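## Task

Lot numbers are printed on the shelf edge under each shelf spot, and several spots may carry the same number. Bring one cardboard box from a lot 740 spot and one from a lot 689 spot onto the desk so that nothing overhangs the desk edge. All other cardboard boxes stay on their own shelves. A lot that does not exist in the storeroom is skipped. The robot must not fall over or finish tilted, or the task fails.

## Robot and tools

Robot: a simulated Hello Robot Stretch 3 with one arm. It has a two-wheeled base, a lift on a vertical mast, and a telescoping arm that reaches out to the robot's right side. The arm cannot reach forward, so you drive the base to shift the gripper forward or back. The base is 0.33 m long and 0.34 m wide, rounded at the back, and pivots about the point between its wheels, 0.05 m behind the front edge. With the arm in and the wrist folded, turning sweeps a 0.28 m radius. An unfolded, level wrist reaches beyond that.

Frames: the base frame has its origin on the floor between the drive wheels, x forward, y left, z up, in metres. hand_pose is reported in this frame, at the point where the closed fingertips meet. The odometry frame is the base frame where the scene started. base_odometry counts wheel turns only, so slipping shows up as travel. Heading is in radians, positive to the left, between -3.142 and 3.142. If turned_by_wheels and turned_by_imu differ by more than 0.15 rad, believe turned_by_imu.

Tool move: one action per call. "base" takes exactly one key. translate_m is a relative drive in metres from the base's last reported position, forward positive, -3 to 3. rotate_rad is a relative turn in radians, left positive, -6.4 to 6.4. The base cannot move sideways. "joints" is a single object of absolute targets by name: lift_m 0 to 1.1 m; arm_m 0 to 0.52 m extension; wrist_yaw_rad -1.345 to 4.42 (0 is along the arm, positive swings toward the front); wrist_pitch_rad -1.57 to 0.451 (0 is level, negative tips the fingers down); wrist_roll_rad -2.911 to 2.918; gripper_m -0.089 to 0.179 (bigger is wider); head_pan_rad -3.953 to 1.73 (0 forward, positive left, -1.57 faces along the arm); head_tilt_rad -1.53 to 0.419 (negative looks down). "pace" is "default" or "max". "speeds" caps individual motions, up to the max speed. The base is slowed to 0.10 m/s and 0.63 rad/s unless lift_m < 0.30, arm_m < 0.03 and wrist_yaw_rad > 2.54. "contact_limits" is given only next to that motion's own command: arm_m, translate_m and rotate_rad take a motor_effort percent (1 to 100), and lift_m takes {"down": n, "up": n} as a percent of force (below about 12 it may trip in free air). A {"servos": "reboot"} action, sent alone, re-enables servos that shut off. "cameras" lists head_camera, nav_camera, wrist_camera or all. "blocking": false returns within about 0.5 s while motion continues. A later move overrides only the targets it names. No action runs more than 15 s, and a move times out at 14 s. Unknown keys make a call invalid; out-of-range values get it refused. A refusal or an uncommanded stop cancels the rest of your reply's move, wait and finished_scene calls.

Other tools: wait (seconds, 0 to 10, optional cameras) lets the scene run. stop brakes all running motion. zoom_image takes camera and region [x0, y0, x1, y1] in pixels, at most 504 by 504, from the newest image. finished_scene takes scene, the current scene's number, and must be the last call of that reply.

Results: "move" reads done or the worst status. base_status and joint_status show moving, done, off_target (came to rest short and may still be pushing), stopped, contact_stop (that joint goes slack), time_out or torque_fault (target dropped). on_its_own lists what happened without a command; "held at" there is a target, not a reading. motor_effort is percent, signed toward higher values, with the peak in brackets. lidar_m gives 12 distances in 30-degree sectors, counter-clockwise from straight ahead (4th left, 7th behind, 10th right), taken at 0.17 m height, so table legs show but tops do not. wrist_depth_mm and head_depth_mm are 7x7 grids of depth in mm, where "-" means no reading. base_tilt is in degrees. The head_camera image arrives rotated (turn it clockwise a quarter to read it) and nav_camera rotated the other way. Images can lag the state slightly.

Gripping: send a gripper_m smaller than the object to hold it, and at least 0.05 above its width to let go. The reading does not prove you are holding anything. Resend the value if a heavy object slips.

Cautions: before folding the wrist (yaw to about 3.0) or unfolding it, have lift_m between 0.32 and 0.95, pitch at -0.4 and roll near 0. With yaw below -0.4, keep pitch at -0.5 or lower. The wrist, head and uncapped base have no contact stop and will push until a servo faults. Pressing the arm into something rigid with the gripper above roughly 0.45 m, or driving while snagged, can tip the robot; if base_tilt shows a lean, back off. Avoid drops, throws, slams and hard pushes, and do not release a box until it is resting on the desk, fully inside its edge. Loose objects may get nudged occasionally. Time spent thinking also passes in the scene, and faster solutions are preferred.

Each tool is called as a command line: name --argument value for each argument, lists and objects as JSON in quotes; but a table of rows of numbers goes row by row, as --pt "numbers of a row", without its own name.

## Session

move

Scene clock: 0.00 s.
base_odometry: x=+0.000 y=+0.000 heading=+0.000
turned_by_wheels: +0.000
turned_by_imu: +0.000
base_tilt: forward=-0.3 right=-1.1
lidar_m: 1.49 1.03 0.94 1.59 2.73 1.10 0.84 0.82 0.87 1.24 1.57 1.87
head_depth_mm: 1635 1978 1988 1995 1934 1914 1913 / 1644 1836 1822 1794 1777 1764 1761 / 1648 1716 1697 1692 1673 1666 1648 / 1604 1614 1584 1587 1575 1556 1550 / 1529 1514 1504 1486 1485 1467 1462 / 1461 1438 1424 1418 1404 1400 1384 / 1381 1371 1355 1350 1345 1337 1330
base_status: not commanded
joint_positions: lift_m=+0.407 arm_m=+0.001 wrist_yaw_rad=+2.998 wrist_pitch_rad=-0.447 wrist_roll_rad=+0.000 gripper_m=+0.037 head_pan_rad=+0.000 head_tilt_rad=-0.003
joint_status: not commanded
measured_speeds: all 0
motor_effort: left_wheel=-0.4 right_wheel=+0.5 lift_m=+24.0 arm_m=-3.1 wrist_yaw_rad=+0.8 wrist_pitch_rad=+1.9 wrist_roll_rad=-0.1 gripper_m=+0.5 head_pan_rad=+0.2 head_tilt_rad=+7.2
hand_pose: x=+0.0104 y=+0.0728 z=+0.4134 quat_wxyz=(+0.206, +0.699, +0.107, +0.677) (m; base frame)
wrist_depth_mm: - 138 - - - - - / - 149 - - - - - / - 164 - - - - - / 926 191 221 881 874 865 868 / 748 720 212 711 714 725 721 / 653 645 129 618 129 632 623 / 565 576 276 557 539 544 550
pictures: head_camera (sideways), nav_camera (sideways), wrist_camera

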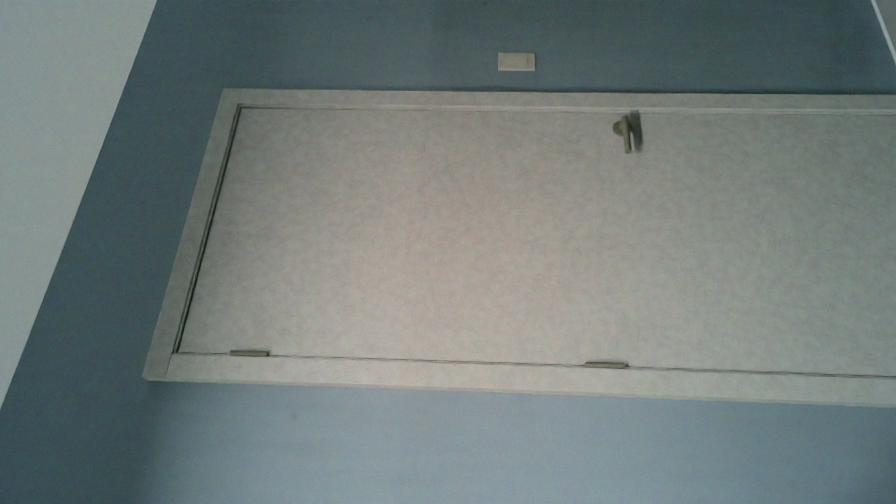

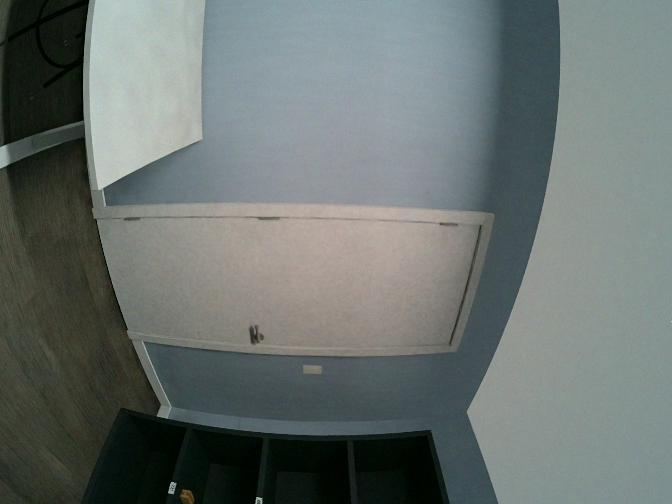

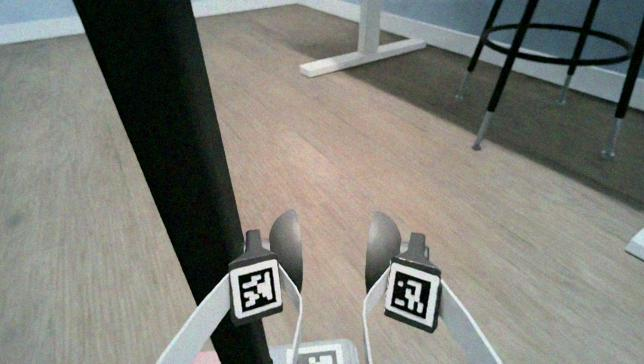

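move --joints '{"head_pan_rad": -1.57}' --pace "max" --cameras '["head_camera", "nav_camera"]'

move --joints '{"head_pan_rad": -3.14}' --pace "max" --cameras '["head_camera", "nav_camera"]'

move --joints '{"head_pan_rad": 1.2}' --pace "max" --cameras '["head_camera", "nav_camera"]'

Scene clock: 10.40 s.
move: done
base_odometry: x=+0.000 y=+0.000 heading=+0.000
turned_by_wheels: +0.000
turned_by_imu: +0.000
base_tilt: forward=-0.4 right=-1.2
lidar_m: 1.50 1.03 0.93 1.59 2.74 1.10 0.84 0.82 0.87 1.25 1.57 1.88
head_depth_mm: 1625 1059 1045 1035 1019 1009 995 / 1621 1298 1208 1184 1169 1158 1137 / 1637 2201 1420 1398 1375 1347 1337 / 1645 2244 1719 1681 1647 1627 1599 / 1640 2119 1870 1947 1840 1847 1745 / 1663 2036 1943 1960 1954 1944 1903 / 1663 1920 1881 1883 1841 1857 1628
base_status: not commanded
joint_positions: lift_m=+0.407 arm_m=+0.001 wrist_yaw_rad=+2.998 wrist_pitch_rad=-0.447 wrist_roll_rad=+0.000 gripper_m=+0.037 head_pan_rad=-1.578 head_tilt_rad=+0.001
joint_status: all done
measured_speeds: translate_m=+0.000 rotate_rad=+0.000 lift_m=+0.000 arm_m=+0.000 wrist_yaw_rad=+0.000 wrist_pitch_rad=+0.000 wrist_roll_rad=+0.000 head_pan_rad=+0.024 head_tilt_rad=+0.000
motor_effort: left_wheel=-0.5(0.7) right_wheel=+0.5(1.0) lift_m=+23.4(24.1) arm_m=-12.7(12.8) wrist_yaw_rad=-0.7(1.8) wrist_pitch_rad=+1.9(2.1) wrist_roll_rad=+0.2(0.3) gripper_m=+0.6(0.9) head_pan_rad=+3.5(5.6) head_tilt_rad=+6.7(7.6)
hand_pose: x=+0.0104 y=+0.0728 z=+0.4134 quat_wxyz=(+0.206, +0.699, +0.107, +0.677) (m; base frame)
wrist_depth_mm: - 138 - - - - - / - 149 - - - - - / - 164 - - - - - / 917 191 221 893 870 865 860 / 750 717 212 727 706 741 720 / 649 641 129 621 129 631 618 / 560 577 276 567 544 551 548
pictures: head_camera (sideways), nav_camera (sideways)
camera_calibration:
head_camera: T_world_to_cam=[[-0.0466325, -0.0525186, -0.997531, 1.31447], [0.997047, -0.0634428, -0.0432698, 0.049942], [-0.0610136, -0.996603, 0.0553221, -0.116112], [0, 0, 0, 1]] pos_world=[0.00441797, -0.0435148, 1.31981]
nav_camera: T_world_to_cam=[[0.0172563, 0.0267256, 0.999494, -1.25837], [-0.999847, -0.00233435, 0.0173248, 0.0336726], [0.00279619, -0.99964, 0.0266813, -0.0815828], [0, 0, 0, 1]] pos_world=[0.0556105, -0.047844, 1.25933]

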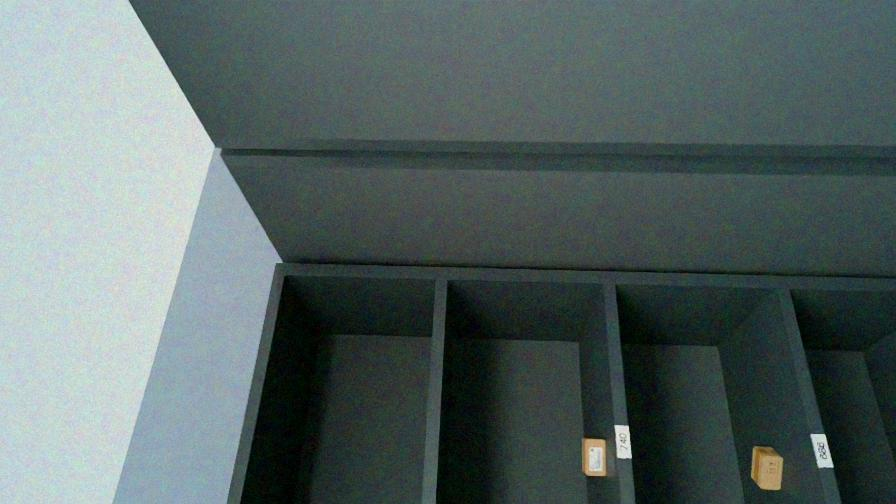

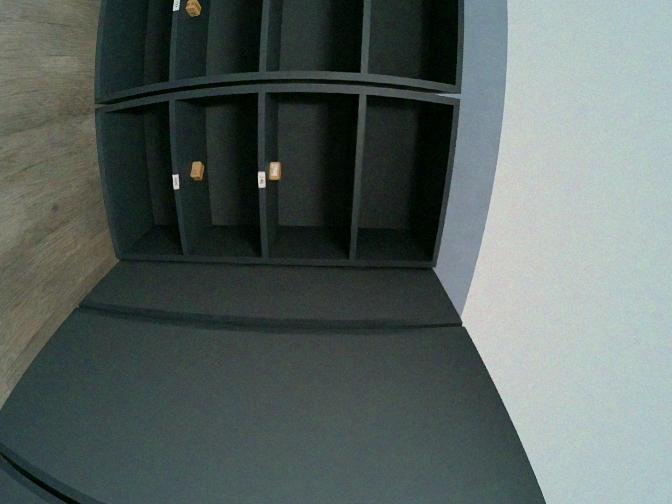

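Scene clock: 12.47 s.
move: done
base_odometry: x=+0.000 y=+0.000 heading=+0.000
turned_by_wheels: +0.000
turned_by_imu: +0.000
base_tilt: forward=-0.3 right=-1.1
lidar_m: 1.49 1.03 0.94 1.59 2.73 1.10 0.84 0.82 0.87 1.24 1.56 1.87
head_depth_mm: 1627 1144 1121 1109 1095 1079 1077 / 1623 1050 1041 1028 1019 1008 1001 / 1567 979 967 960 956 947 937 / 1512 915 906 903 894 884 880 / 1456 864 851 850 842 832 827 / 828 811 805 800 795 786 783 / 776 770 762 760 754 746 745
base_status: not commanded
joint_positions: lift_m=+0.407 arm_m=+0.001 wrist_yaw_rad=+2.998 wrist_pitch_rad=-0.447 wrist_roll_rad=+0.000 gripper_m=+0.037 head_pan_rad=-3.148 head_tilt_rad=+0.001
joint_status: all done
measured_speeds: translate_m=+0.000 rotate_rad=+0.000 lift_m=+0.000 arm_m=+0.000 wrist_yaw_rad=+0.000 wrist_pitch_rad=+0.000 wrist_roll_rad=+0.000 head_pan_rad=+0.024 head_tilt_rad=+0.000
motor_effort: left_wheel=-0.3(0.9) right_wheel=+0.9(1.2) lift_m=+23.5(24.5) arm_m=-12.8(14.2) wrist_yaw_rad=+0.1(1.6) wrist_pitch_rad=+2.0(2.1) wrist_roll_rad=-0.2(0.3) gripper_m=+1.0(1.0) head_pan_rad=+3.4(4.7) head_tilt_rad=+4.9(6.6)
hand_pose: x=+0.0104 y=+0.0728 z=+0.4134 quat_wxyz=(+0.206, +0.699, +0.107, +0.677) (m; base frame)
wrist_depth_mm: - 138 - - - - - / - 150 - - - - - / - 165 - - - - - / 917 190 221 889 868 873 870 / 746 737 212 705 706 731 728 / 650 641 128 615 129 624 626 / 565 575 279 554 534 553 541
pictures: head_camera (sideways), nav_camera (sideways)
camera_calibration:
head_camera: T_world_to_cam=[[-0.0525538, 0.0465913, -0.997531, 1.31451], [-0.0626406, -0.997098, -0.0432709, 0.0563406], [-0.996652, 0.0602119, 0.0553198, -0.110396], [0, 0, 0, 1]] pos_world=[-0.0374145, 0.00157961, 1.31981]
nav_camera: T_world_to_cam=[[0.0267397, -0.0172351, 0.999494, -1.25843], [-0.00313461, 0.999845, 0.017325, 0.0276588], [-0.999638, -0.00359629, 0.0266815, -0.07551], [0, 0, 0, 1]] pos_world=[-0.0417458, -0.0496153, 1.25933]

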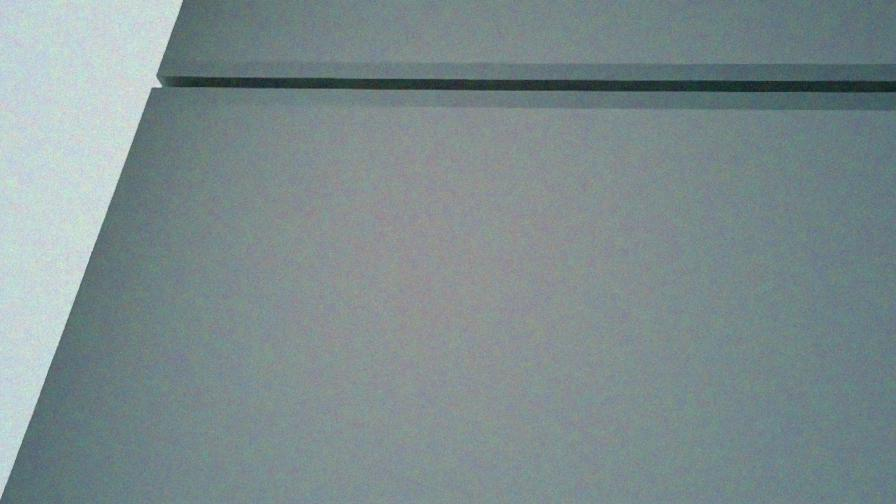

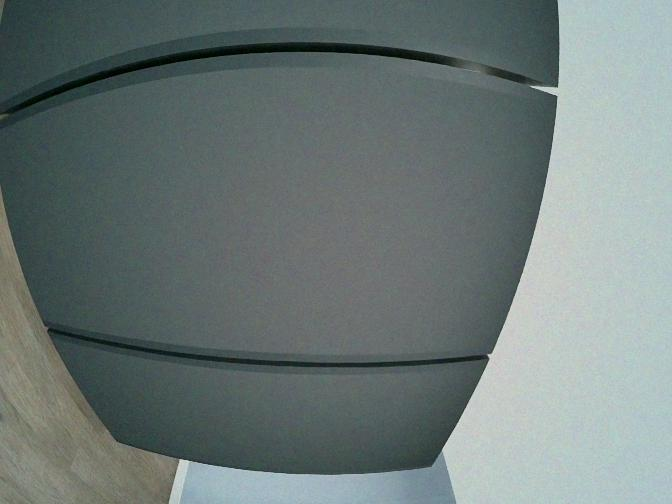

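Scene clock: 15.53 s.
move: done
base_odometry: x=+0.000 y=+0.000 heading=+0.000
turned_by_wheels: +0.000
turned_by_imu: +0.000
base_tilt: forward=-0.4 right=-1.2
lidar_m: 1.49 1.03 0.94 1.58 2.73 1.10 0.84 0.82 0.87 1.24 1.57 1.87
head_depth_mm: 1495 1487 1471 1450 1431 1418 1082 / 1574 1615 1602 1568 1558 1512 1074 / 1639 1776 1742 1725 1699 1616 1070 / 1644 1955 1928 1881 1868 1672 1067 / 1674 2129 2146 2092 2079 1646 1059 / 1728 2342 2402 2352 2311 2169 1107 / - - 2806 2730 2648 2548 1999
base_status: not commanded
joint_positions: lift_m=+0.407 arm_m=+0.001 wrist_yaw_rad=+2.998 wrist_pitch_rad=-0.447 wrist_roll_rad=+0.000 gripper_m=+0.037 head_pan_rad=+1.208 head_tilt_rad=+0.001
joint_status: all done
measured_speeds: translate_m=+0.000 rotate_rad=+0.000 lift_m=+0.000 arm_m=+0.000 wrist_yaw_rad=+0.000 wrist_pitch_rad=+0.000 wrist_roll_rad=+0.000 head_pan_rad=-0.024 head_tilt_rad=+0.000
motor_effort: left_wheel=+0.0(0.9) right_wheel=-0.6(1.1) lift_m=+23.2(24.3) arm_m=-13.7(14.2) wrist_yaw_rad=-0.1(2.6) wrist_pitch_rad=+1.9(2.1) wrist_roll_rad=-0.2(0.3) gripper_m=+0.7(0.9) head_pan_rad=-2.8(6.2) head_tilt_rad=+4.5(6.0)
hand_pose: x=+0.0104 y=+0.0728 z=+0.4134 quat_wxyz=(+0.206, +0.699, +0.107, +0.677) (m; base frame)
wrist_depth_mm: - 138 - - - - - / - 149 - - - - - / - 165 - - - - - / 907 191 220 885 863 876 871 / 757 734 212 711 710 729 730 / 645 641 129 619 129 628 618 / 568 577 277 554 541 550 546
pictures: head_camera (sideways), nav_camera (sideways)
camera_calibration:
head_camera: T_world_to_cam=[[0.0619836, 0.0330206, -0.997531, 1.31381], [-0.912746, 0.40623, -0.0432681, 0.0615167], [0.403799, 0.913174, 0.055319, -0.118975], [0, 0, 0, 1]] pos_world=[0.0227566, 0.040272, 1.31981]
nav_camera: T_world_to_cam=[[-0.0254742, -0.0190545, 0.999494, -1.25812], [0.938249, -0.345526, 0.0173261, 0.0219125], [0.345021, 0.938216, 0.0266799, -0.0836396], [0, 0, 0, 1]] pos_world=[-0.0237515, 0.0620705, 1.25933]

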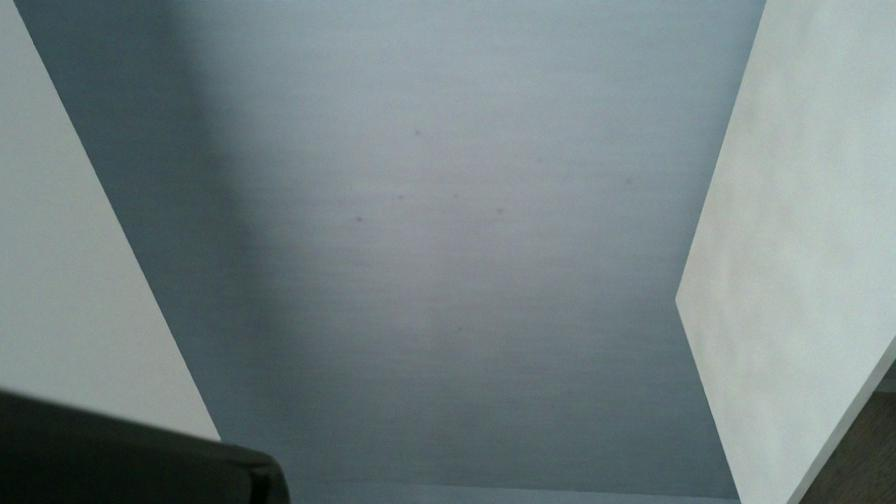

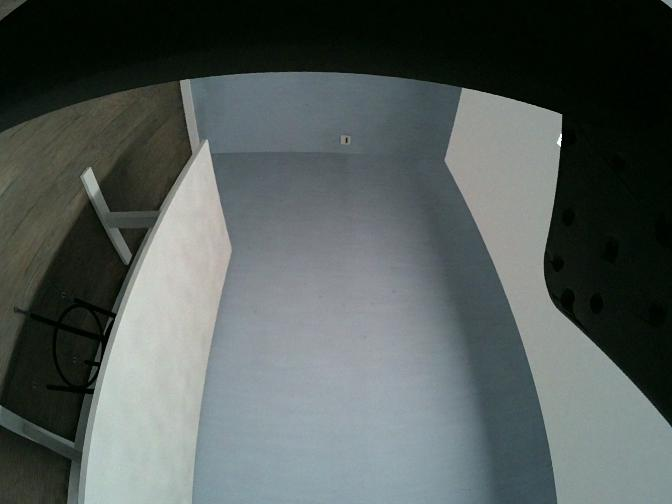

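move --joints '{"head_pan_rad": -1.0, "head_tilt_rad": -0.35}' --pace "max" --cameras '["head_camera", "nav_camera"]'

Scene clock: 30.20 s.
move: done
base_odometry: x=+0.000 y=+0.000 heading=+0.000
turned_by_wheels: +0.000
turned_by_imu: +0.000
base_tilt: forward=-0.4 right=-1.3
lidar_m: 1.49 1.03 0.94 1.58 2.73 1.10 0.84 0.82 0.87 1.24 1.57 1.87
head_depth_mm: 1677 1759 1866 1974 1919 1801 1481 / 1697 1781 1873 2010 2134 1790 1470 / 1707 1794 1891 2022 2105 1796 1470 / 1494 1429 1633 1668 1751 1804 1463 / 1742 1814 1918 2054 2168 1817 1452 / 1760 1834 1951 2072 2162 1820 1439 / 1775 1849 1961 2089 2156 1844 1447
base_status: not commanded
joint_positions: lift_m=+0.407 arm_m=+0.001 wrist_yaw_rad=+2.998 wrist_pitch_rad=-0.447 wrist_roll_rad=+0.000 gripper_m=+0.037 head_pan_rad=-1.008 head_tilt_rad=-0.356
joint_status: all done
measured_speeds: translate_m=+0.000 rotate_rad=+0.000 lift_m=+0.000 arm_m=+0.000 wrist_yaw_rad=+0.000 wrist_pitch_rad=+0.000 wrist_roll_rad=+0.000 head_pan_rad=+0.024 head_tilt_rad=+0.000
motor_effort: left_wheel=-0.1(0.8) right_wheel=+0.5(1.0) lift_m=+23.4(24.2) arm_m=-12.9(13.8) wrist_yaw_rad=-1.0(1.8) wrist_pitch_rad=+2.0(2.1) wrist_roll_rad=+0.0(0.3) gripper_m=+0.5(0.9) head_pan_rad=+3.2(4.3) head_tilt_rad=+3.9(6.6)
hand_pose: x=+0.0104 y=+0.0728 z=+0.4134 quat_wxyz=(+0.206, +0.699, +0.107, +0.677) (m; base frame)
wrist_depth_mm: - 138 - - - - - / - 150 - - - - - / - 165 - - - - - / 909 191 221 888 877 881 866 / 748 731 212 717 706 724 714 / 640 642 128 619 129 623 619 / 567 577 277 559 545 553 548
pictures: head_camera (sideways), nav_camera (sideways)
camera_calibration:
head_camera: T_world_to_cam=[[-0.198338, 0.227738, -0.953309, 1.25735], [0.863731, 0.500348, -0.0601722, 0.0726743], [0.463283, -0.835337, -0.295942, 0.337961], [0, 0, 0, 1]] pos_world=[0.0300391, -0.0403986, 1.30304]
nav_camera: T_world_to_cam=[[0.186908, -0.26444, 0.946117, -1.18951], [-0.837616, -0.546109, 0.0128362, 0.0385552], [0.513288, -0.794882, -0.323571, 0.371219], [0, 0, 0, 1]] pos_world=[0.064081, 0.0015773, 1.24503]

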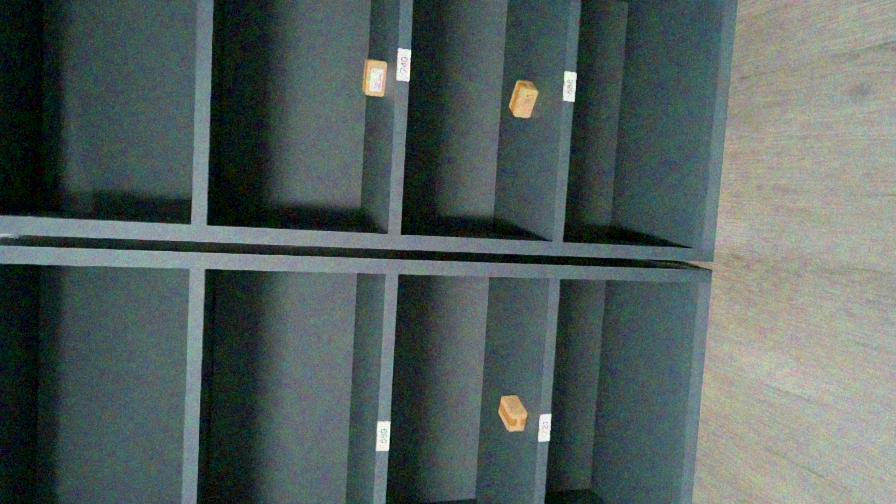

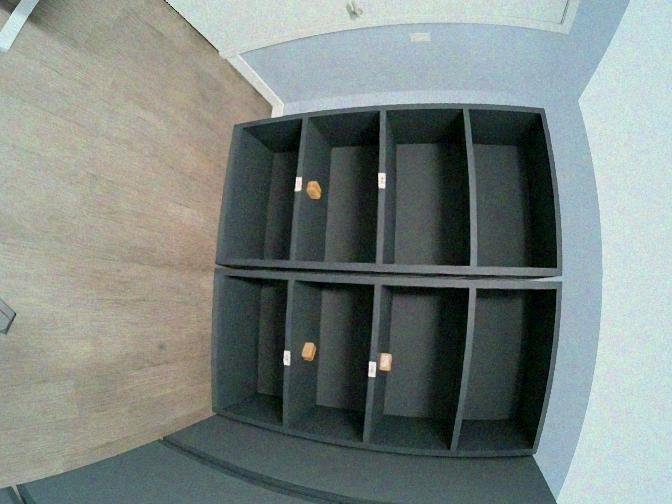

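zoom_image --camera "head_camera" --region '[350, 20, 600, 140]'

zoom_image --camera "head_camera" --region '[350, 370, 600, 490]'

Scaled by 2.016 from the camera's 896x504 image, which has a finer 1280x720 frame.

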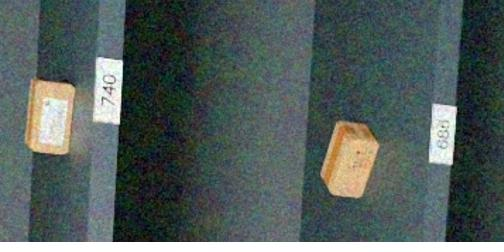

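Scaled by 2.016 from the camera's 896x504 image, which has a finer 1280x720 frame.

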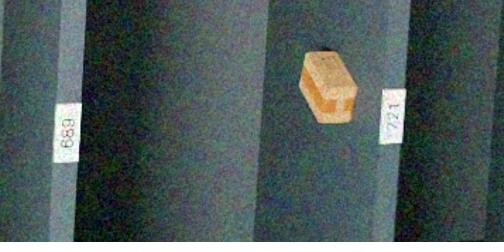

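zoom_image --camera "head_camera" --region '[545, 60, 595, 110]'

zoom_image --camera "nav_camera" --region '[200, 100, 560, 460]'

Scaled by 10.080 from the camera's 896x504 image, which has a finer 1280x720 frame.

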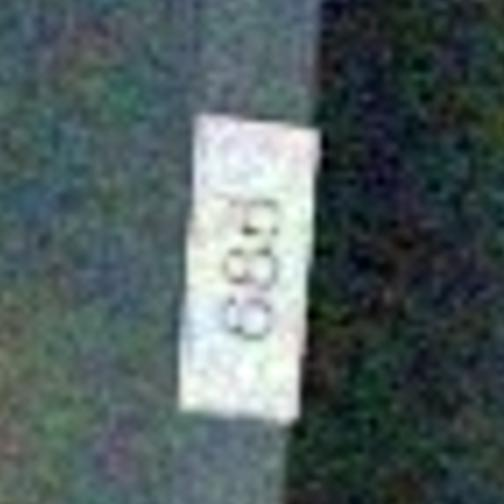

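Scaled by 1.400 from the camera's 672x504 image, which has a finer 792x594 frame.

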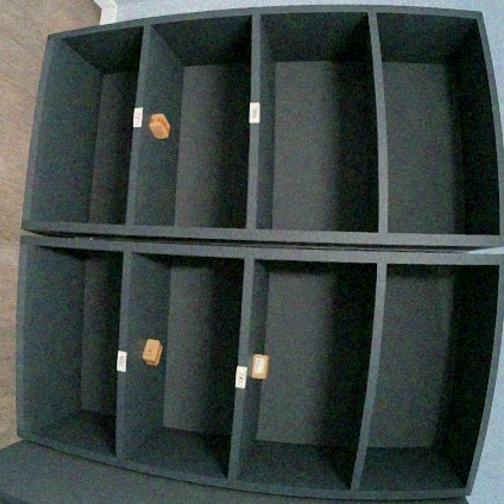

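move --base '{"rotate_rad": -1.583}' --joints '{"head_pan_rad": 0.0, "head_tilt_rad": -0.3}' --pace "max" --cameras '["head_camera", "nav_camera"]'

Scene clock: 184.73 s.
move: done
base_odometry: x=+0.000 y=+0.000 heading=-1.583
turned_by_wheels: -1.583
turned_by_imu: -1.557
base_tilt: forward=-0.4 right=-1.2
lidar_m: 1.24 1.57 1.87 1.49 1.08 0.94 1.59 2.71 1.09 0.84 0.82 0.87
head_depth_mm: 984 1001 1018 1043 1066 1090 1121 / 1122 1150 1178 1211 1231 1261 1296 / 1309 1344 1393 1419 1474 1510 1485 / 1536 1587 1659 1725 1797 1842 1535 / 1716 1848 1949 1977 1954 1892 1535 / 1601 1816 1928 2011 1948 1861 1527 / 1629 1738 1818 1904 1929 1851 1528
base_status: done
joint_positions: lift_m=+0.407 arm_m=+0.001 wrist_yaw_rad=+2.998 wrist_pitch_rad=-0.447 wrist_roll_rad=+0.000 gripper_m=+0.037 head_pan_rad=+0.001 head_tilt_rad=-0.298
joint_status: all done
measured_speeds: all 0
motor_effort: left_wheel=+7.2(12.8) right_wheel=-9.0(13.7) lift_m=+23.5(24.6) arm_m=-12.9(14.1) wrist_yaw_rad=+0.0(1.9) wrist_pitch_rad=+1.9(2.1) wrist_roll_rad=-0.1(0.3) gripper_m=+0.8(1.1) head_pan_rad=-3.4(4.8) head_tilt_rad=+0.7(7.1)
hand_pose: x=+0.0104 y=+0.0728 z=+0.4134 quat_wxyz=(+0.206, +0.699, +0.107, +0.677) (m; base frame)
wrist_depth_mm: - 138 - - - - - / - 150 - - - - - / - 164 - - - - - / 920 190 221 887 871 874 852 / 763 731 211 713 706 733 722 / 643 645 129 613 129 628 623 / 572 575 278 554 538 553 551
pictures: head_camera (sideways), nav_camera (sideways)
camera_calibration:
head_camera: T_world_to_cam=[[-0.242836, -0.0463978, -0.968957, 1.2781], [0.0402214, 0.997515, -0.0578454, 0.0746638], [0.969233, -0.0530197, -0.240366, 0.262516], [0, 0, 0, 1]] pos_world=[0.0529268, -0.00125844, 1.30585]
nav_camera: T_world_to_cam=[[0.26827, 0.0172252, 0.96319, -1.21226], [0.0150236, -0.999793, 0.0136954, 0.0322877], [0.963227, 0.0107965, -0.268473, 0.296725], [0, 0, 0, 1]] pos_world=[0.038915, 0.0499589, 1.24686]

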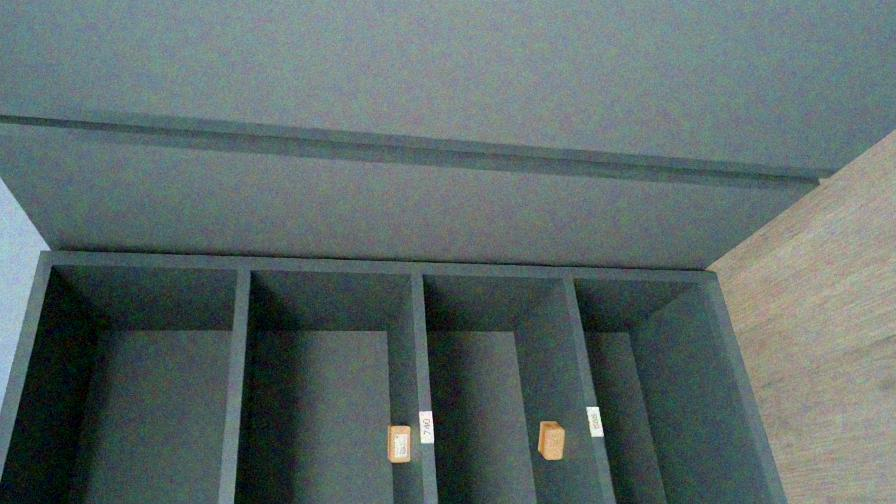

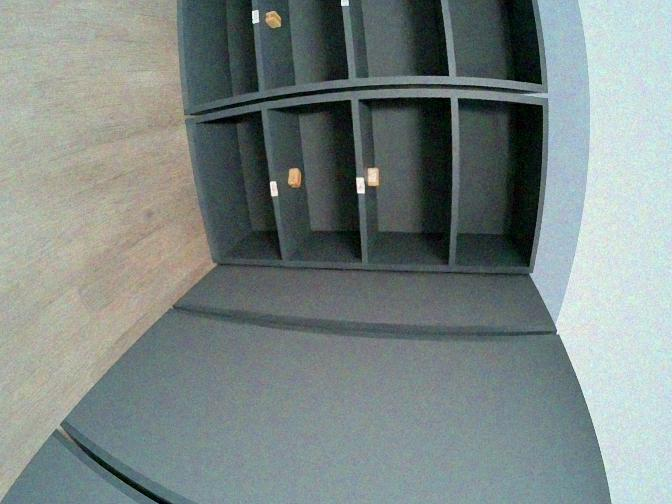

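move --base '{"translate_m": 0.88}' --pace "max" --cameras '[]'

move --base '{"rotate_rad": 2.0}' --joints '{"head_pan_rad": -1.57, "head_tilt_rad": -0.3}' --pace "max" --cameras '["head_camera", "nav_camera"]'

Scene clock: 206.20 s.
move: done
base_odometry: x=-0.010 y=-0.880 heading=-1.583
turned_by_wheels: +0.000
turned_by_imu: +0.000
base_tilt: forward=-0.4 right=-1.3
lidar_m: 0.66 1.23 0.91 1.61 1.85 1.61 2.44 1.36 0.58 0.44 0.43 0.46
head_depth_mm: 505 515 524 538 549 563 576 / 578 591 606 622 638 655 673 / 676 694 713 734 760 783 809 / 746 774 812 850 897 939 996 / 850 848 933 952 971 1054 1010 / 1062 1041 1162 1179 1263 1177 972 / 1024 923 1111 1130 856 1171 931
base_status: done
joint_positions: lift_m=+0.407 arm_m=+0.001 wrist_yaw_rad=+2.998 wrist_pitch_rad=-0.447 wrist_roll_rad=+0.000 gripper_m=+0.037 head_pan_rad=+0.000 head_tilt_rad=-0.300
joint_status: not commanded
measured_speeds: all 0
motor_effort: left_wheel=+5.1(10.9) right_wheel=+4.5(10.2) lift_m=+24.1(25.4) arm_m=-12.1(13.6) wrist_yaw_rad=-0.7(1.8) wrist_pitch_rad=+2.1(2.1) wrist_roll_rad=-0.1(0.4) gripper_m=+0.7(1.0) head_pan_rad=-2.8(3.7) head_tilt_rad=-3.0(4.1)
hand_pose: x=+0.0104 y=+0.0728 z=+0.4134 quat_wxyz=(+0.206, +0.699, +0.107, +0.677) (m; base frame)
wrist_depth_mm: - 138 - - - - - / - 149 - - - - - / - 164 - - - - - / 906 191 221 881 876 845 - / 753 730 212 718 707 729 702 / 649 642 128 618 129 631 625 / 567 580 279 566 537 553 550
pictures: none
No camera images: "cameras" was empty.

Scene clock: 210.30 s.
move: done
base_odometry: x=-0.010 y=-0.880 heading=+0.417
turned_by_wheels: +2.000
turned_by_imu: +1.968
base_tilt: forward=-0.4 right=-1.1
lidar_m: 1.83 1.62 2.44 2.07 0.65 0.46 0.43 0.44 0.59 1.21 0.92 1.60
head_depth_mm: 908 845 884 881 847 913 942 / 1080 984 1166 1127 1040 1109 994 / 1067 1018 1175 1206 1301 1192 983 / 1059 1057 1170 1200 1305 1196 980 / 1058 1083 1156 1200 1290 1182 974 / 1052 1073 1152 1185 1277 1183 969 / 1038 921 1144 1176 1264 1172 969
base_status: done
joint_positions: lift_m=+0.407 arm_m=+0.001 wrist_yaw_rad=+2.998 wrist_pitch_rad=-0.447 wrist_roll_rad=+0.000 gripper_m=+0.037 head_pan_rad=-1.570 head_tilt_rad=-0.300
joint_status: all done
measured_speeds: all 0
motor_effort: left_wheel=-8.5(12.6) right_wheel=+8.8(12.8) lift_m=+24.9(25.4) arm_m=-13.7(14.0) wrist_yaw_rad=+0.8(2.1) wrist_pitch_rad=+1.9(2.1) wrist_roll_rad=+0.2(0.4) gripper_m=+0.3(1.2) head_pan_rad=+3.0(5.8) head_tilt_rad=-2.6(6.1)
hand_pose: x=+0.0104 y=+0.0728 z=+0.4134 quat_wxyz=(+0.206, +0.699, +0.107, +0.677) (m; base frame)
wrist_depth_mm: - 138 - - - - - / - 149 - - - - - / - 164 - - - - - / - 188 221 876 877 860 856 / - 730 213 720 713 733 726 / 628 645 128 622 128 629 622 / 568 579 278 557 541 553 546
pictures: head_camera (sideways), nav_camera (sideways)
camera_calibration:
head_camera: T_world_to_cam=[[-0.0463535, 0.245059, -0.9684, 1.27618], [0.997501, -0.0403912, -0.0579676, 0.068971], [-0.0533202, -0.968667, -0.242574, 0.271646], [0, 0, 0, 1]] pos_world=[0.00484084, -0.0468186, 1.30574]
nav_camera: T_world_to_cam=[[0.0171642, -0.270378, 0.962601, -1.2099], [-0.999798, -0.0147485, 0.0136849, 0.0385032], [0.0104969, -0.962641, -0.270576, 0.30536], [0, 0, 0, 1]] pos_world=[0.0560571, -0.0326098, 1.24675]

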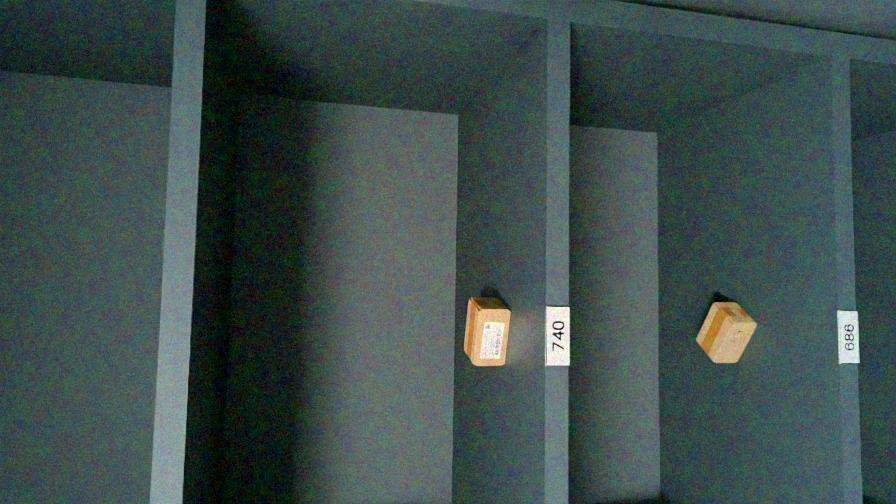

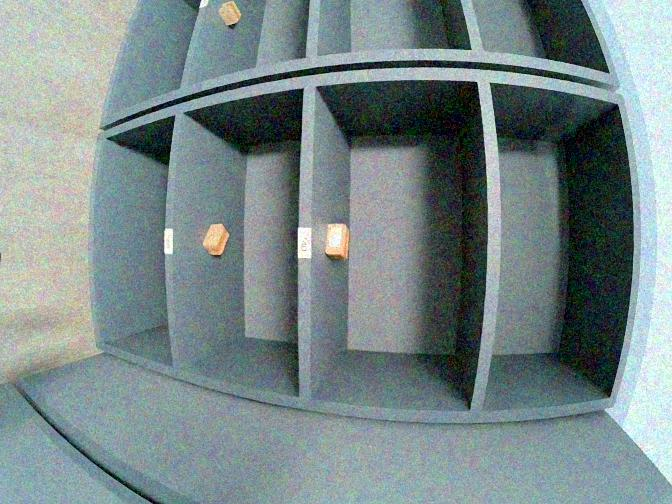

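zoom_image --camera "head_camera" --region '[815, 295, 885, 375]'

zoom_image --camera "head_camera" --region '[440, 280, 580, 380]'

Scaled by 6.300 from the camera's 896x504 image, which has a finer 1280x720 frame.

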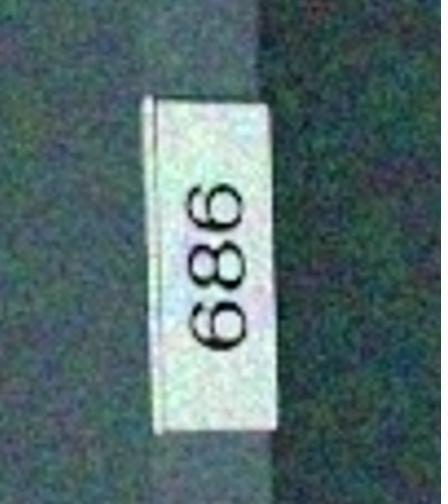

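Scaled by 3.600 from the camera's 896x504 image, which has a finer 1280x720 frame.

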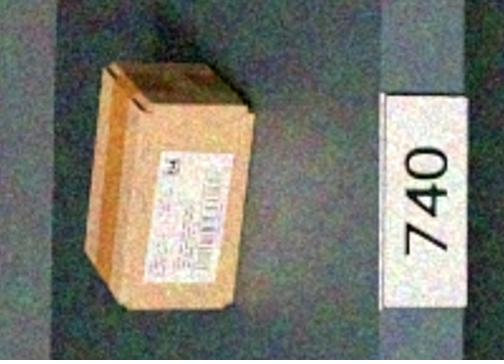

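move --joints '{"wrist_yaw_rad": 0.0, "wrist_pitch_rad": -0.4, "lift_m": 0.5}' --cameras '["wrist_camera"]'

Scene clock: 257.20 s.
move: done
base_odometry: x=-0.010 y=-0.880 heading=+0.417
turned_by_wheels: +0.000
turned_by_imu: +0.000
base_tilt: forward=-0.4 right=-1.2
lidar_m: 1.83 1.62 2.45 2.07 0.65 0.46 0.43 0.44 0.59 1.21 0.92 1.61
head_depth_mm: 908 847 889 881 846 915 940 / 1076 980 1163 1126 1038 1116 994 / 1077 1019 1172 1207 1308 1199 991 / 1062 1059 1175 1198 1295 1191 983 / 1060 1082 1158 1194 1292 1185 979 / 1043 1076 1147 1186 1271 1181 973 / 1043 917 1146 1181 1271 1171 967
base_status: not commanded
joint_positions: lift_m=+0.500 arm_m=+0.001 wrist_yaw_rad=+0.003 wrist_pitch_rad=-0.420 wrist_roll_rad=+0.000 gripper_m=+0.037 head_pan_rad=-1.570 head_tilt_rad=-0.300
joint_status: all done
measured_speeds: all 0
motor_effort: left_wheel=-8.1(8.8) right_wheel=+9.2(9.7) lift_m=+26.7(32.7) arm_m=-12.6(13.4) wrist_yaw_rad=-3.4(6.0) wrist_pitch_rad=+3.0(6.4) wrist_roll_rad=-0.1(0.3) gripper_m=+0.4(1.0) head_pan_rad=+3.2(4.0) head_tilt_rad=-1.6(2.1)
hand_pose: x=-0.0208 y=-0.3697 z=+0.5123 quat_wxyz=(+0.692, +0.149, -0.691, -0.146) (m; base frame)
wrist_depth_mm: - - - - - - 487 / - - - - - - 466 / - - - - - - 462 / - - - - - 672 465 / - - - 149 153 758 465 / 784 773 126 714 129 761 464 / 675 689 650 665 651 663 469
pictures: wrist_camera
camera_calibration:
wrist_camera: T_world_to_cam=[[-0.998878, -0.0399035, -0.0255029, -0.0158693], [-0.0025002, 0.582209, -0.813035, 0.664367], [0.047291, -0.812059, -0.581655, 0.164906], [0, 0, 0, 1]] pos_world=[-0.021989, -0.25352, 0.635667]

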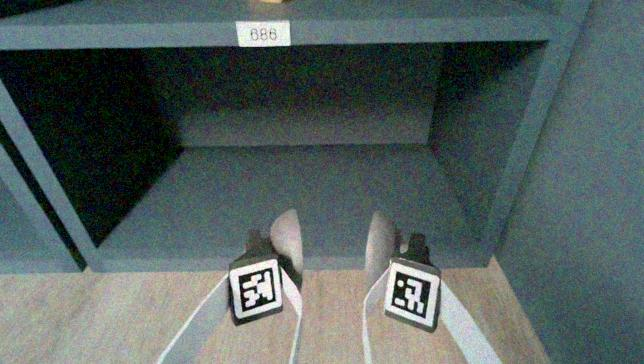

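move --base '{"rotate_rad": -0.785}' --pace "max" --cameras '[]'

move --base '{"translate_m": 0.42}' --joints '{"lift_m": 0.95, "gripper_m": 0.179}' --pace "max" --cameras '[]'

move --base '{"rotate_rad": 0.835}' --pace "max" --cameras '["all"]'

Scene clock: 293.13 s.
move: done
base_odometry: x=-0.010 y=-0.880 heading=-0.368
turned_by_wheels: -0.785
turned_by_imu: -0.772
base_tilt: forward=-0.3 right=-1.3
lidar_m: 0.91 1.61 1.68 1.62 3.46 0.94 0.51 0.43 0.43 0.49 0.81 1.01
head_depth_mm: 383 395 407 422 437 454 470 / 413 427 442 459 476 497 516 / 458 475 495 514 531 547 571 / 489 510 532 554 582 610 641 / 540 564 592 623 654 690 729 / 600 631 664 703 744 795 844 / 675 718 761 811 849 898 948
base_status: done
joint_positions: lift_m=+0.500 arm_m=+0.001 wrist_yaw_rad=+0.003 wrist_pitch_rad=-0.420 wrist_roll_rad=+0.000 gripper_m=+0.037 head_pan_rad=-1.570 head_tilt_rad=-0.300
joint_status: not commanded
measured_speeds: all 0
motor_effort: left_wheel=+7.6(12.5) right_wheel=-9.6(13.1) lift_m=+27.4(27.5) arm_m=-13.4(13.9) wrist_yaw_rad=-1.8(4.3) wrist_pitch_rad=+3.1(3.2) wrist_roll_rad=+0.1(0.3) gripper_m=+0.5(1.2) head_pan_rad=+2.9(3.6) head_tilt_rad=-0.1(1.2)
hand_pose: x=-0.0209 y=-0.3698 z=+0.5123 quat_wxyz=(+0.692, +0.148, -0.691, -0.147) (m; base frame)
wrist_depth_mm: - 535 402 310 254 - - / - - 428 338 271 - - / - 883 - 369 326 - - / - 872 - 403 - - - / - - 777 403 152 - - / - 735 126 - 126 - - / 647 691 649 - - - -
pictures: none
No camera images: "cameras" was empty.

Scene clock: 298.30 s.
move: done
base_odometry: x=+0.382 y=-1.031 heading=-0.367
turned_by_wheels: +0.000
turned_by_imu: +0.000
base_tilt: forward=-0.4 right=-1.2
lidar_m: 0.54 1.22 1.55 1.57 2.10 1.55 0.85 0.72 0.71 0.80 0.93 0.51
head_depth_mm: 650 669 693 715 739 765 791 / 699 723 748 778 808 838 872 / 694 723 765 811 856 898 931 / 746 755 812 847 833 932 967 / 825 693 905 948 753 1048 908 / 897 713 1007 1036 701 1122 907 / 863 741 951 985 696 1040 901
base_status: done
joint_positions: lift_m=+0.950 arm_m=+0.001 wrist_yaw_rad=+0.003 wrist_pitch_rad=-0.419 wrist_roll_rad=+0.000 gripper_m=+0.179 head_pan_rad=-1.570 head_tilt_rad=-0.300
joint_status: all done
measured_speeds: all 0
motor_effort: left_wheel=+7.7(12.9) right_wheel=+2.1(10.7) lift_m=+23.9(33.8) arm_m=-11.5(13.8) wrist_yaw_rad=-3.3(4.1) wrist_pitch_rad=+3.1(3.3) wrist_roll_rad=+0.0(0.3) gripper_m=+0.2(85.3) head_pan_rad=+2.7(3.7) head_tilt_rad=+1.1(1.4)
hand_pose: x=-0.0209 y=-0.3698 z=+0.9625 quat_wxyz=(+0.692, +0.148, -0.691, -0.146) (m; base frame)
wrist_depth_mm: 339 - - - 510 447 394 / - - - - - 463 414 / - - 929 - - - 428 / - - 978 - - - 447 / - 143 - - - - 457 / - 139 - 854 - - - / - - - - - - 105
pictures: none
No camera images: "cameras" was empty.

Scene clock: 300.57 s.
move: done
base_odometry: x=+0.382 y=-1.031 heading=+0.467
turned_by_wheels: +0.835
turned_by_imu: +0.822
base_tilt: forward=-0.3 right=-1.2
lidar_m: 1.55 1.57 1.79 2.77 1.02 0.74 0.71 0.74 0.92 0.72 0.51 1.22
head_depth_mm: 781 631 871 920 641 552 996 / 775 642 870 914 684 551 926 / 779 657 869 916 721 546 987 / 777 675 866 917 713 541 1013 / 399 693 869 916 711 538 912 / 405 676 835 860 701 534 771 / 413 524 542 554 564 508 595
base_status: done
joint_positions: lift_m=+0.950 arm_m=+0.001 wrist_yaw_rad=+0.002 wrist_pitch_rad=-0.419 wrist_roll_rad=+0.000 gripper_m=+0.179 head_pan_rad=-1.570 head_tilt_rad=-0.300
joint_status: not commanded
measured_speeds: all 0
motor_effort: left_wheel=-8.6(12.8) right_wheel=+8.9(13.0) lift_m=+26.7(27.0) arm_m=-13.2(13.6) wrist_yaw_rad=-2.6(4.6) wrist_pitch_rad=+3.0(3.1) wrist_roll_rad=+0.0(0.3) gripper_m=+0.8(1.1) head_pan_rad=+2.7(3.7) head_tilt_rad=+1.1(2.1)
hand_pose: x=-0.0210 y=-0.3698 z=+0.9625 quat_wxyz=(+0.692, +0.148, -0.691, -0.146) (m; base frame)
wrist_depth_mm: - - - - - 338 323 / - - - - - - - / - - - - - - 241 / - - - - - - 791 / - 142 - - - - 764 / - 126 - - 637 - - / - - - - - - 105
pictures: head_camera (sideways), nav_camera (sideways), wrist_camera
camera_calibration:
head_camera: T_world_to_cam=[[-0.0464777, 0.245044, -0.968397, 1.27618], [0.997517, -0.039972, -0.0579898, 0.0690188], [-0.0529188, -0.968688, -0.242578, 0.271648], [0, 0, 0, 1]] pos_world=[0.0048416, -0.0468184, 1.30574]
nav_camera: T_world_to_cam=[[0.0172724, -0.270371, 0.962601, -1.20991], [-0.999791, -0.0151622, 0.0136811, 0.0384964], [0.0108961, -0.962637, -0.270576, 0.305337], [0, 0, 0, 1]] pos_world=[0.0560595, -0.0326107, 1.24675]
wrist_camera: T_world_to_cam=[[-0.998907, -0.0391985, -0.0254595, -0.00426143], [-0.00209562, 0.581706, -0.813397, 1.03051], [0.0466939, -0.812454, -0.581152, 0.425991], [0, 0, 0, 1]] pos_world=[-0.0219884, -0.25352, 1.08567]

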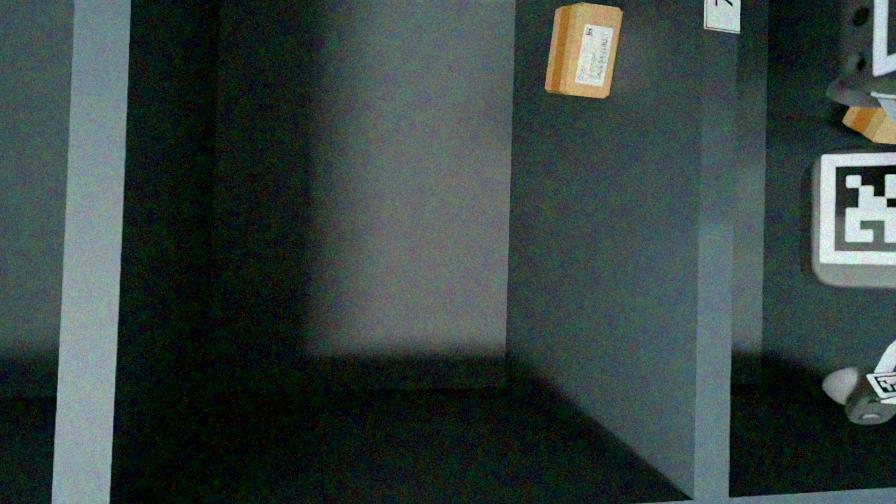

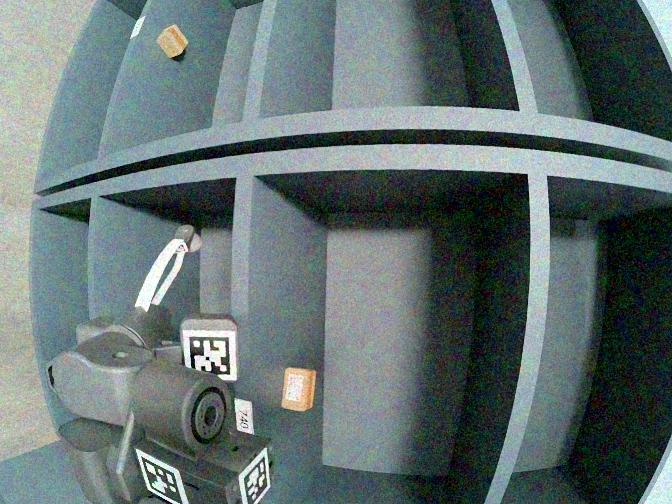

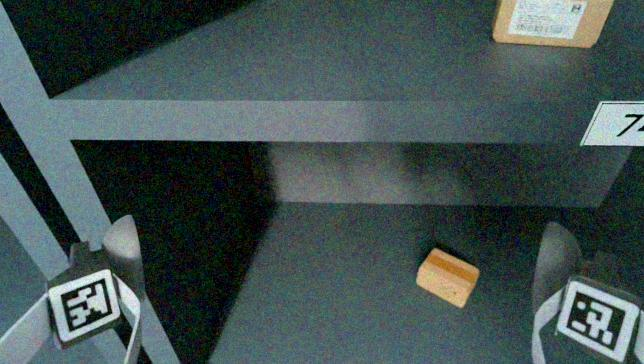

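move --base '{"translate_m": -0.222}' --joints '{"lift_m": 1.03}' --pace "max" --cameras '["head_camera", "wrist_camera"]'

Scene clock: 322.67 s.
move: done
base_odometry: x=+0.183 y=-1.131 heading=+0.467
turned_by_wheels: +0.000
turned_by_imu: +0.000
base_tilt: forward=-0.2 right=-1.3
lidar_m: 1.77 1.74 1.92 1.94 0.70 0.51 0.50 0.51 0.64 0.93 0.63 0.68
head_depth_mm: 783 628 875 913 845 - - / 782 644 870 918 728 - - / 777 661 869 917 765 - - / 396 675 867 915 636 - - / 400 695 867 905 704 537 914 / 406 716 865 910 701 503 877 / 414 738 865 908 696 529 901
base_status: done
joint_positions: lift_m=+1.030 arm_m=+0.001 wrist_yaw_rad=+0.002 wrist_pitch_rad=-0.419 wrist_roll_rad=+0.000 gripper_m=+0.179 head_pan_rad=-1.570 head_tilt_rad=-0.300
joint_status: all done
measured_speeds: all 0
motor_effort: left_wheel=-5.5(12.9) right_wheel=-6.4(11.2) lift_m=+24.4(33.6) arm_m=-12.5(13.8) wrist_yaw_rad=-3.7(3.8) wrist_pitch_rad=+3.1(3.1) wrist_roll_rad=+0.1(0.3) gripper_m=+0.2(1.2) head_pan_rad=+2.8(3.4) head_tilt_rad=+2.2(3.7)
hand_pose: x=-0.0210 y=-0.3699 z=+1.0425 quat_wxyz=(+0.692, +0.148, -0.691, -0.146) (m; base frame)
wrist_depth_mm: - 651 - - - - 611 / - - - 382 - - - / - - - - - - - / - - - - - - - / - 142 - - - - - / - 126 - 684 - - - / - - - - - - 105
pictures: head_camera (sideways), wrist_camera
camera_calibration:
head_camera: T_world_to_cam=[[-0.0464777, 0.245044, -0.968397, 1.27618], [0.997517, -0.039972, -0.0579898, 0.0690188], [-0.0529188, -0.968688, -0.242578, 0.271648], [0, 0, 0, 1]] pos_world=[0.0048416, -0.0468184, 1.30574]
wrist_camera: T_world_to_cam=[[-0.998907, -0.0392081, -0.0254455, -0.00224339], [-0.00209571, 0.581412, -0.813606, 1.09575], [0.0466943, -0.812664, -0.580859, 0.472088], [0, 0, 0, 1]] pos_world=[-0.0219884, -0.253519, 1.16567]

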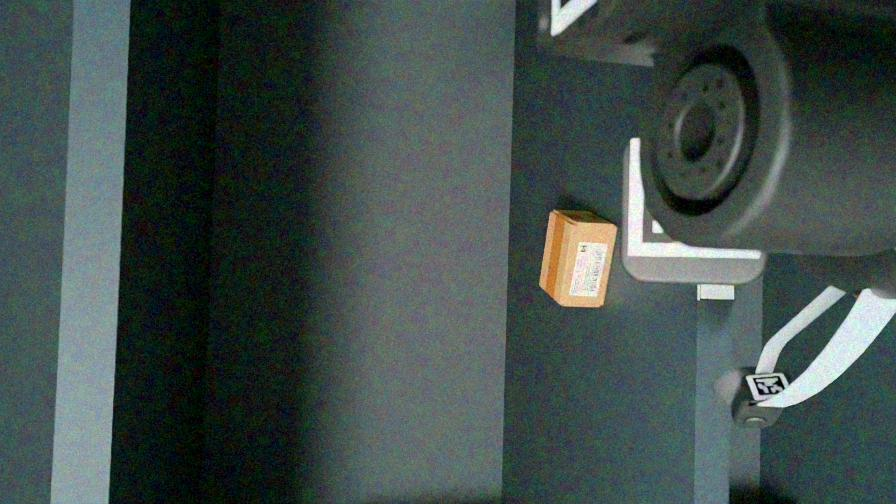

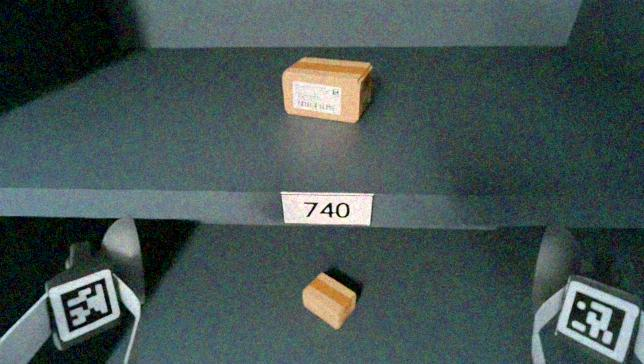

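move --joints '{"wrist_pitch_rad": -0.2, "lift_m": 0.96, "arm_m": 0.1}' --cameras '["head_camera", "wrist_camera"]'

Scene clock: 347.97 s.
move: done
base_odometry: x=+0.183 y=-1.131 heading=+0.467
turned_by_wheels: +0.000
turned_by_imu: +0.000
base_tilt: forward=-0.3 right=-1.3
lidar_m: 1.77 1.74 2.59 1.93 0.70 0.51 0.50 0.51 0.64 0.93 0.63 0.68
head_depth_mm: 779 630 872 917 736 - - / 775 645 871 916 777 - - / 777 662 869 912 721 - - / 396 677 867 914 632 322 317 / 400 695 867 912 703 503 912 / 407 717 866 907 702 509 904 / 414 742 863 908 694 529 902
base_status: not commanded
joint_positions: lift_m=+0.960 arm_m=+0.100 wrist_yaw_rad=+0.002 wrist_pitch_rad=-0.222 wrist_roll_rad=+0.000 gripper_m=+0.179 head_pan_rad=-1.570 head_tilt_rad=-0.300
joint_status: all done
measured_speeds: all 0
motor_effort: left_wheel=-5.9(6.5) right_wheel=-7.0(7.6) lift_m=+23.3(28.7) arm_m=+13.5(16.0) wrist_yaw_rad=-3.0(4.1) wrist_pitch_rad=+3.6(6.8) wrist_roll_rad=-0.2(0.3) gripper_m=+0.6(1.1) head_pan_rad=+2.5(3.1) head_tilt_rad=+3.7(3.9)
hand_pose: x=-0.0209 y=-0.4896 z=+1.0188 quat_wxyz=(+0.703, +0.079, -0.702, -0.078) (m; base frame)
wrist_depth_mm: 547 - - - - - 499 / - - - - - - 527 / - - - 282 - - - / - - - 289 - - - / - 143 - - - - - / - 126 - - - - - / - - - - - - 105
pictures: head_camera (sideways), wrist_camera
camera_calibration:
head_camera: T_world_to_cam=[[-0.0464777, 0.245044, -0.968397, 1.27618], [0.997517, -0.039972, -0.0579898, 0.0690188], [-0.0529188, -0.968688, -0.242578, 0.271648], [0, 0, 0, 1]] pos_world=[0.0048416, -0.0468184, 1.30574]
wrist_camera: T_world_to_cam=[[-0.998889, -0.0436643, -0.0177406, -0.0174935], [-0.00179816, 0.411446, -0.911432, 1.16251], [0.0470964, -0.910388, -0.411067, 0.140254], [0, 0, 0, 1]] pos_world=[-0.0219891, -0.351387, 1.11689]

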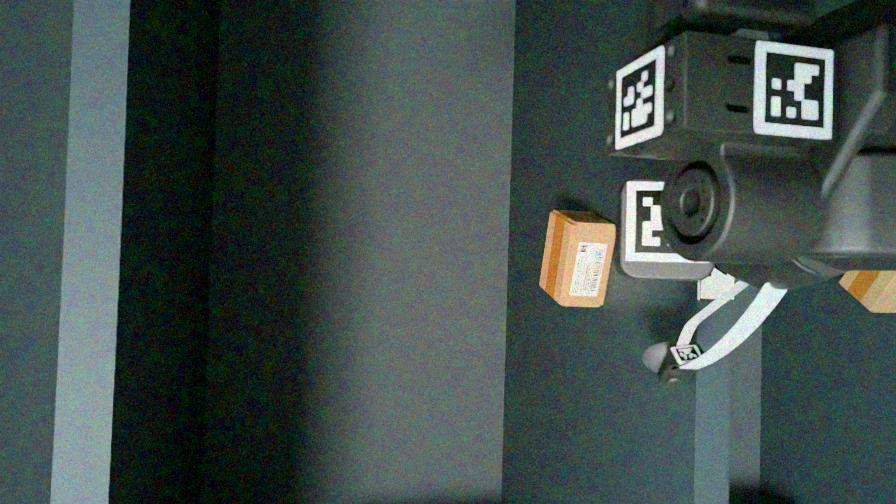

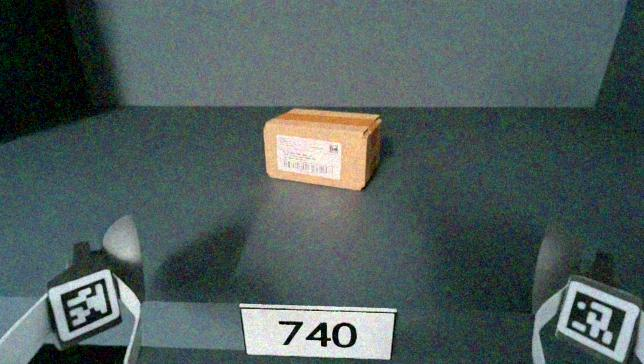

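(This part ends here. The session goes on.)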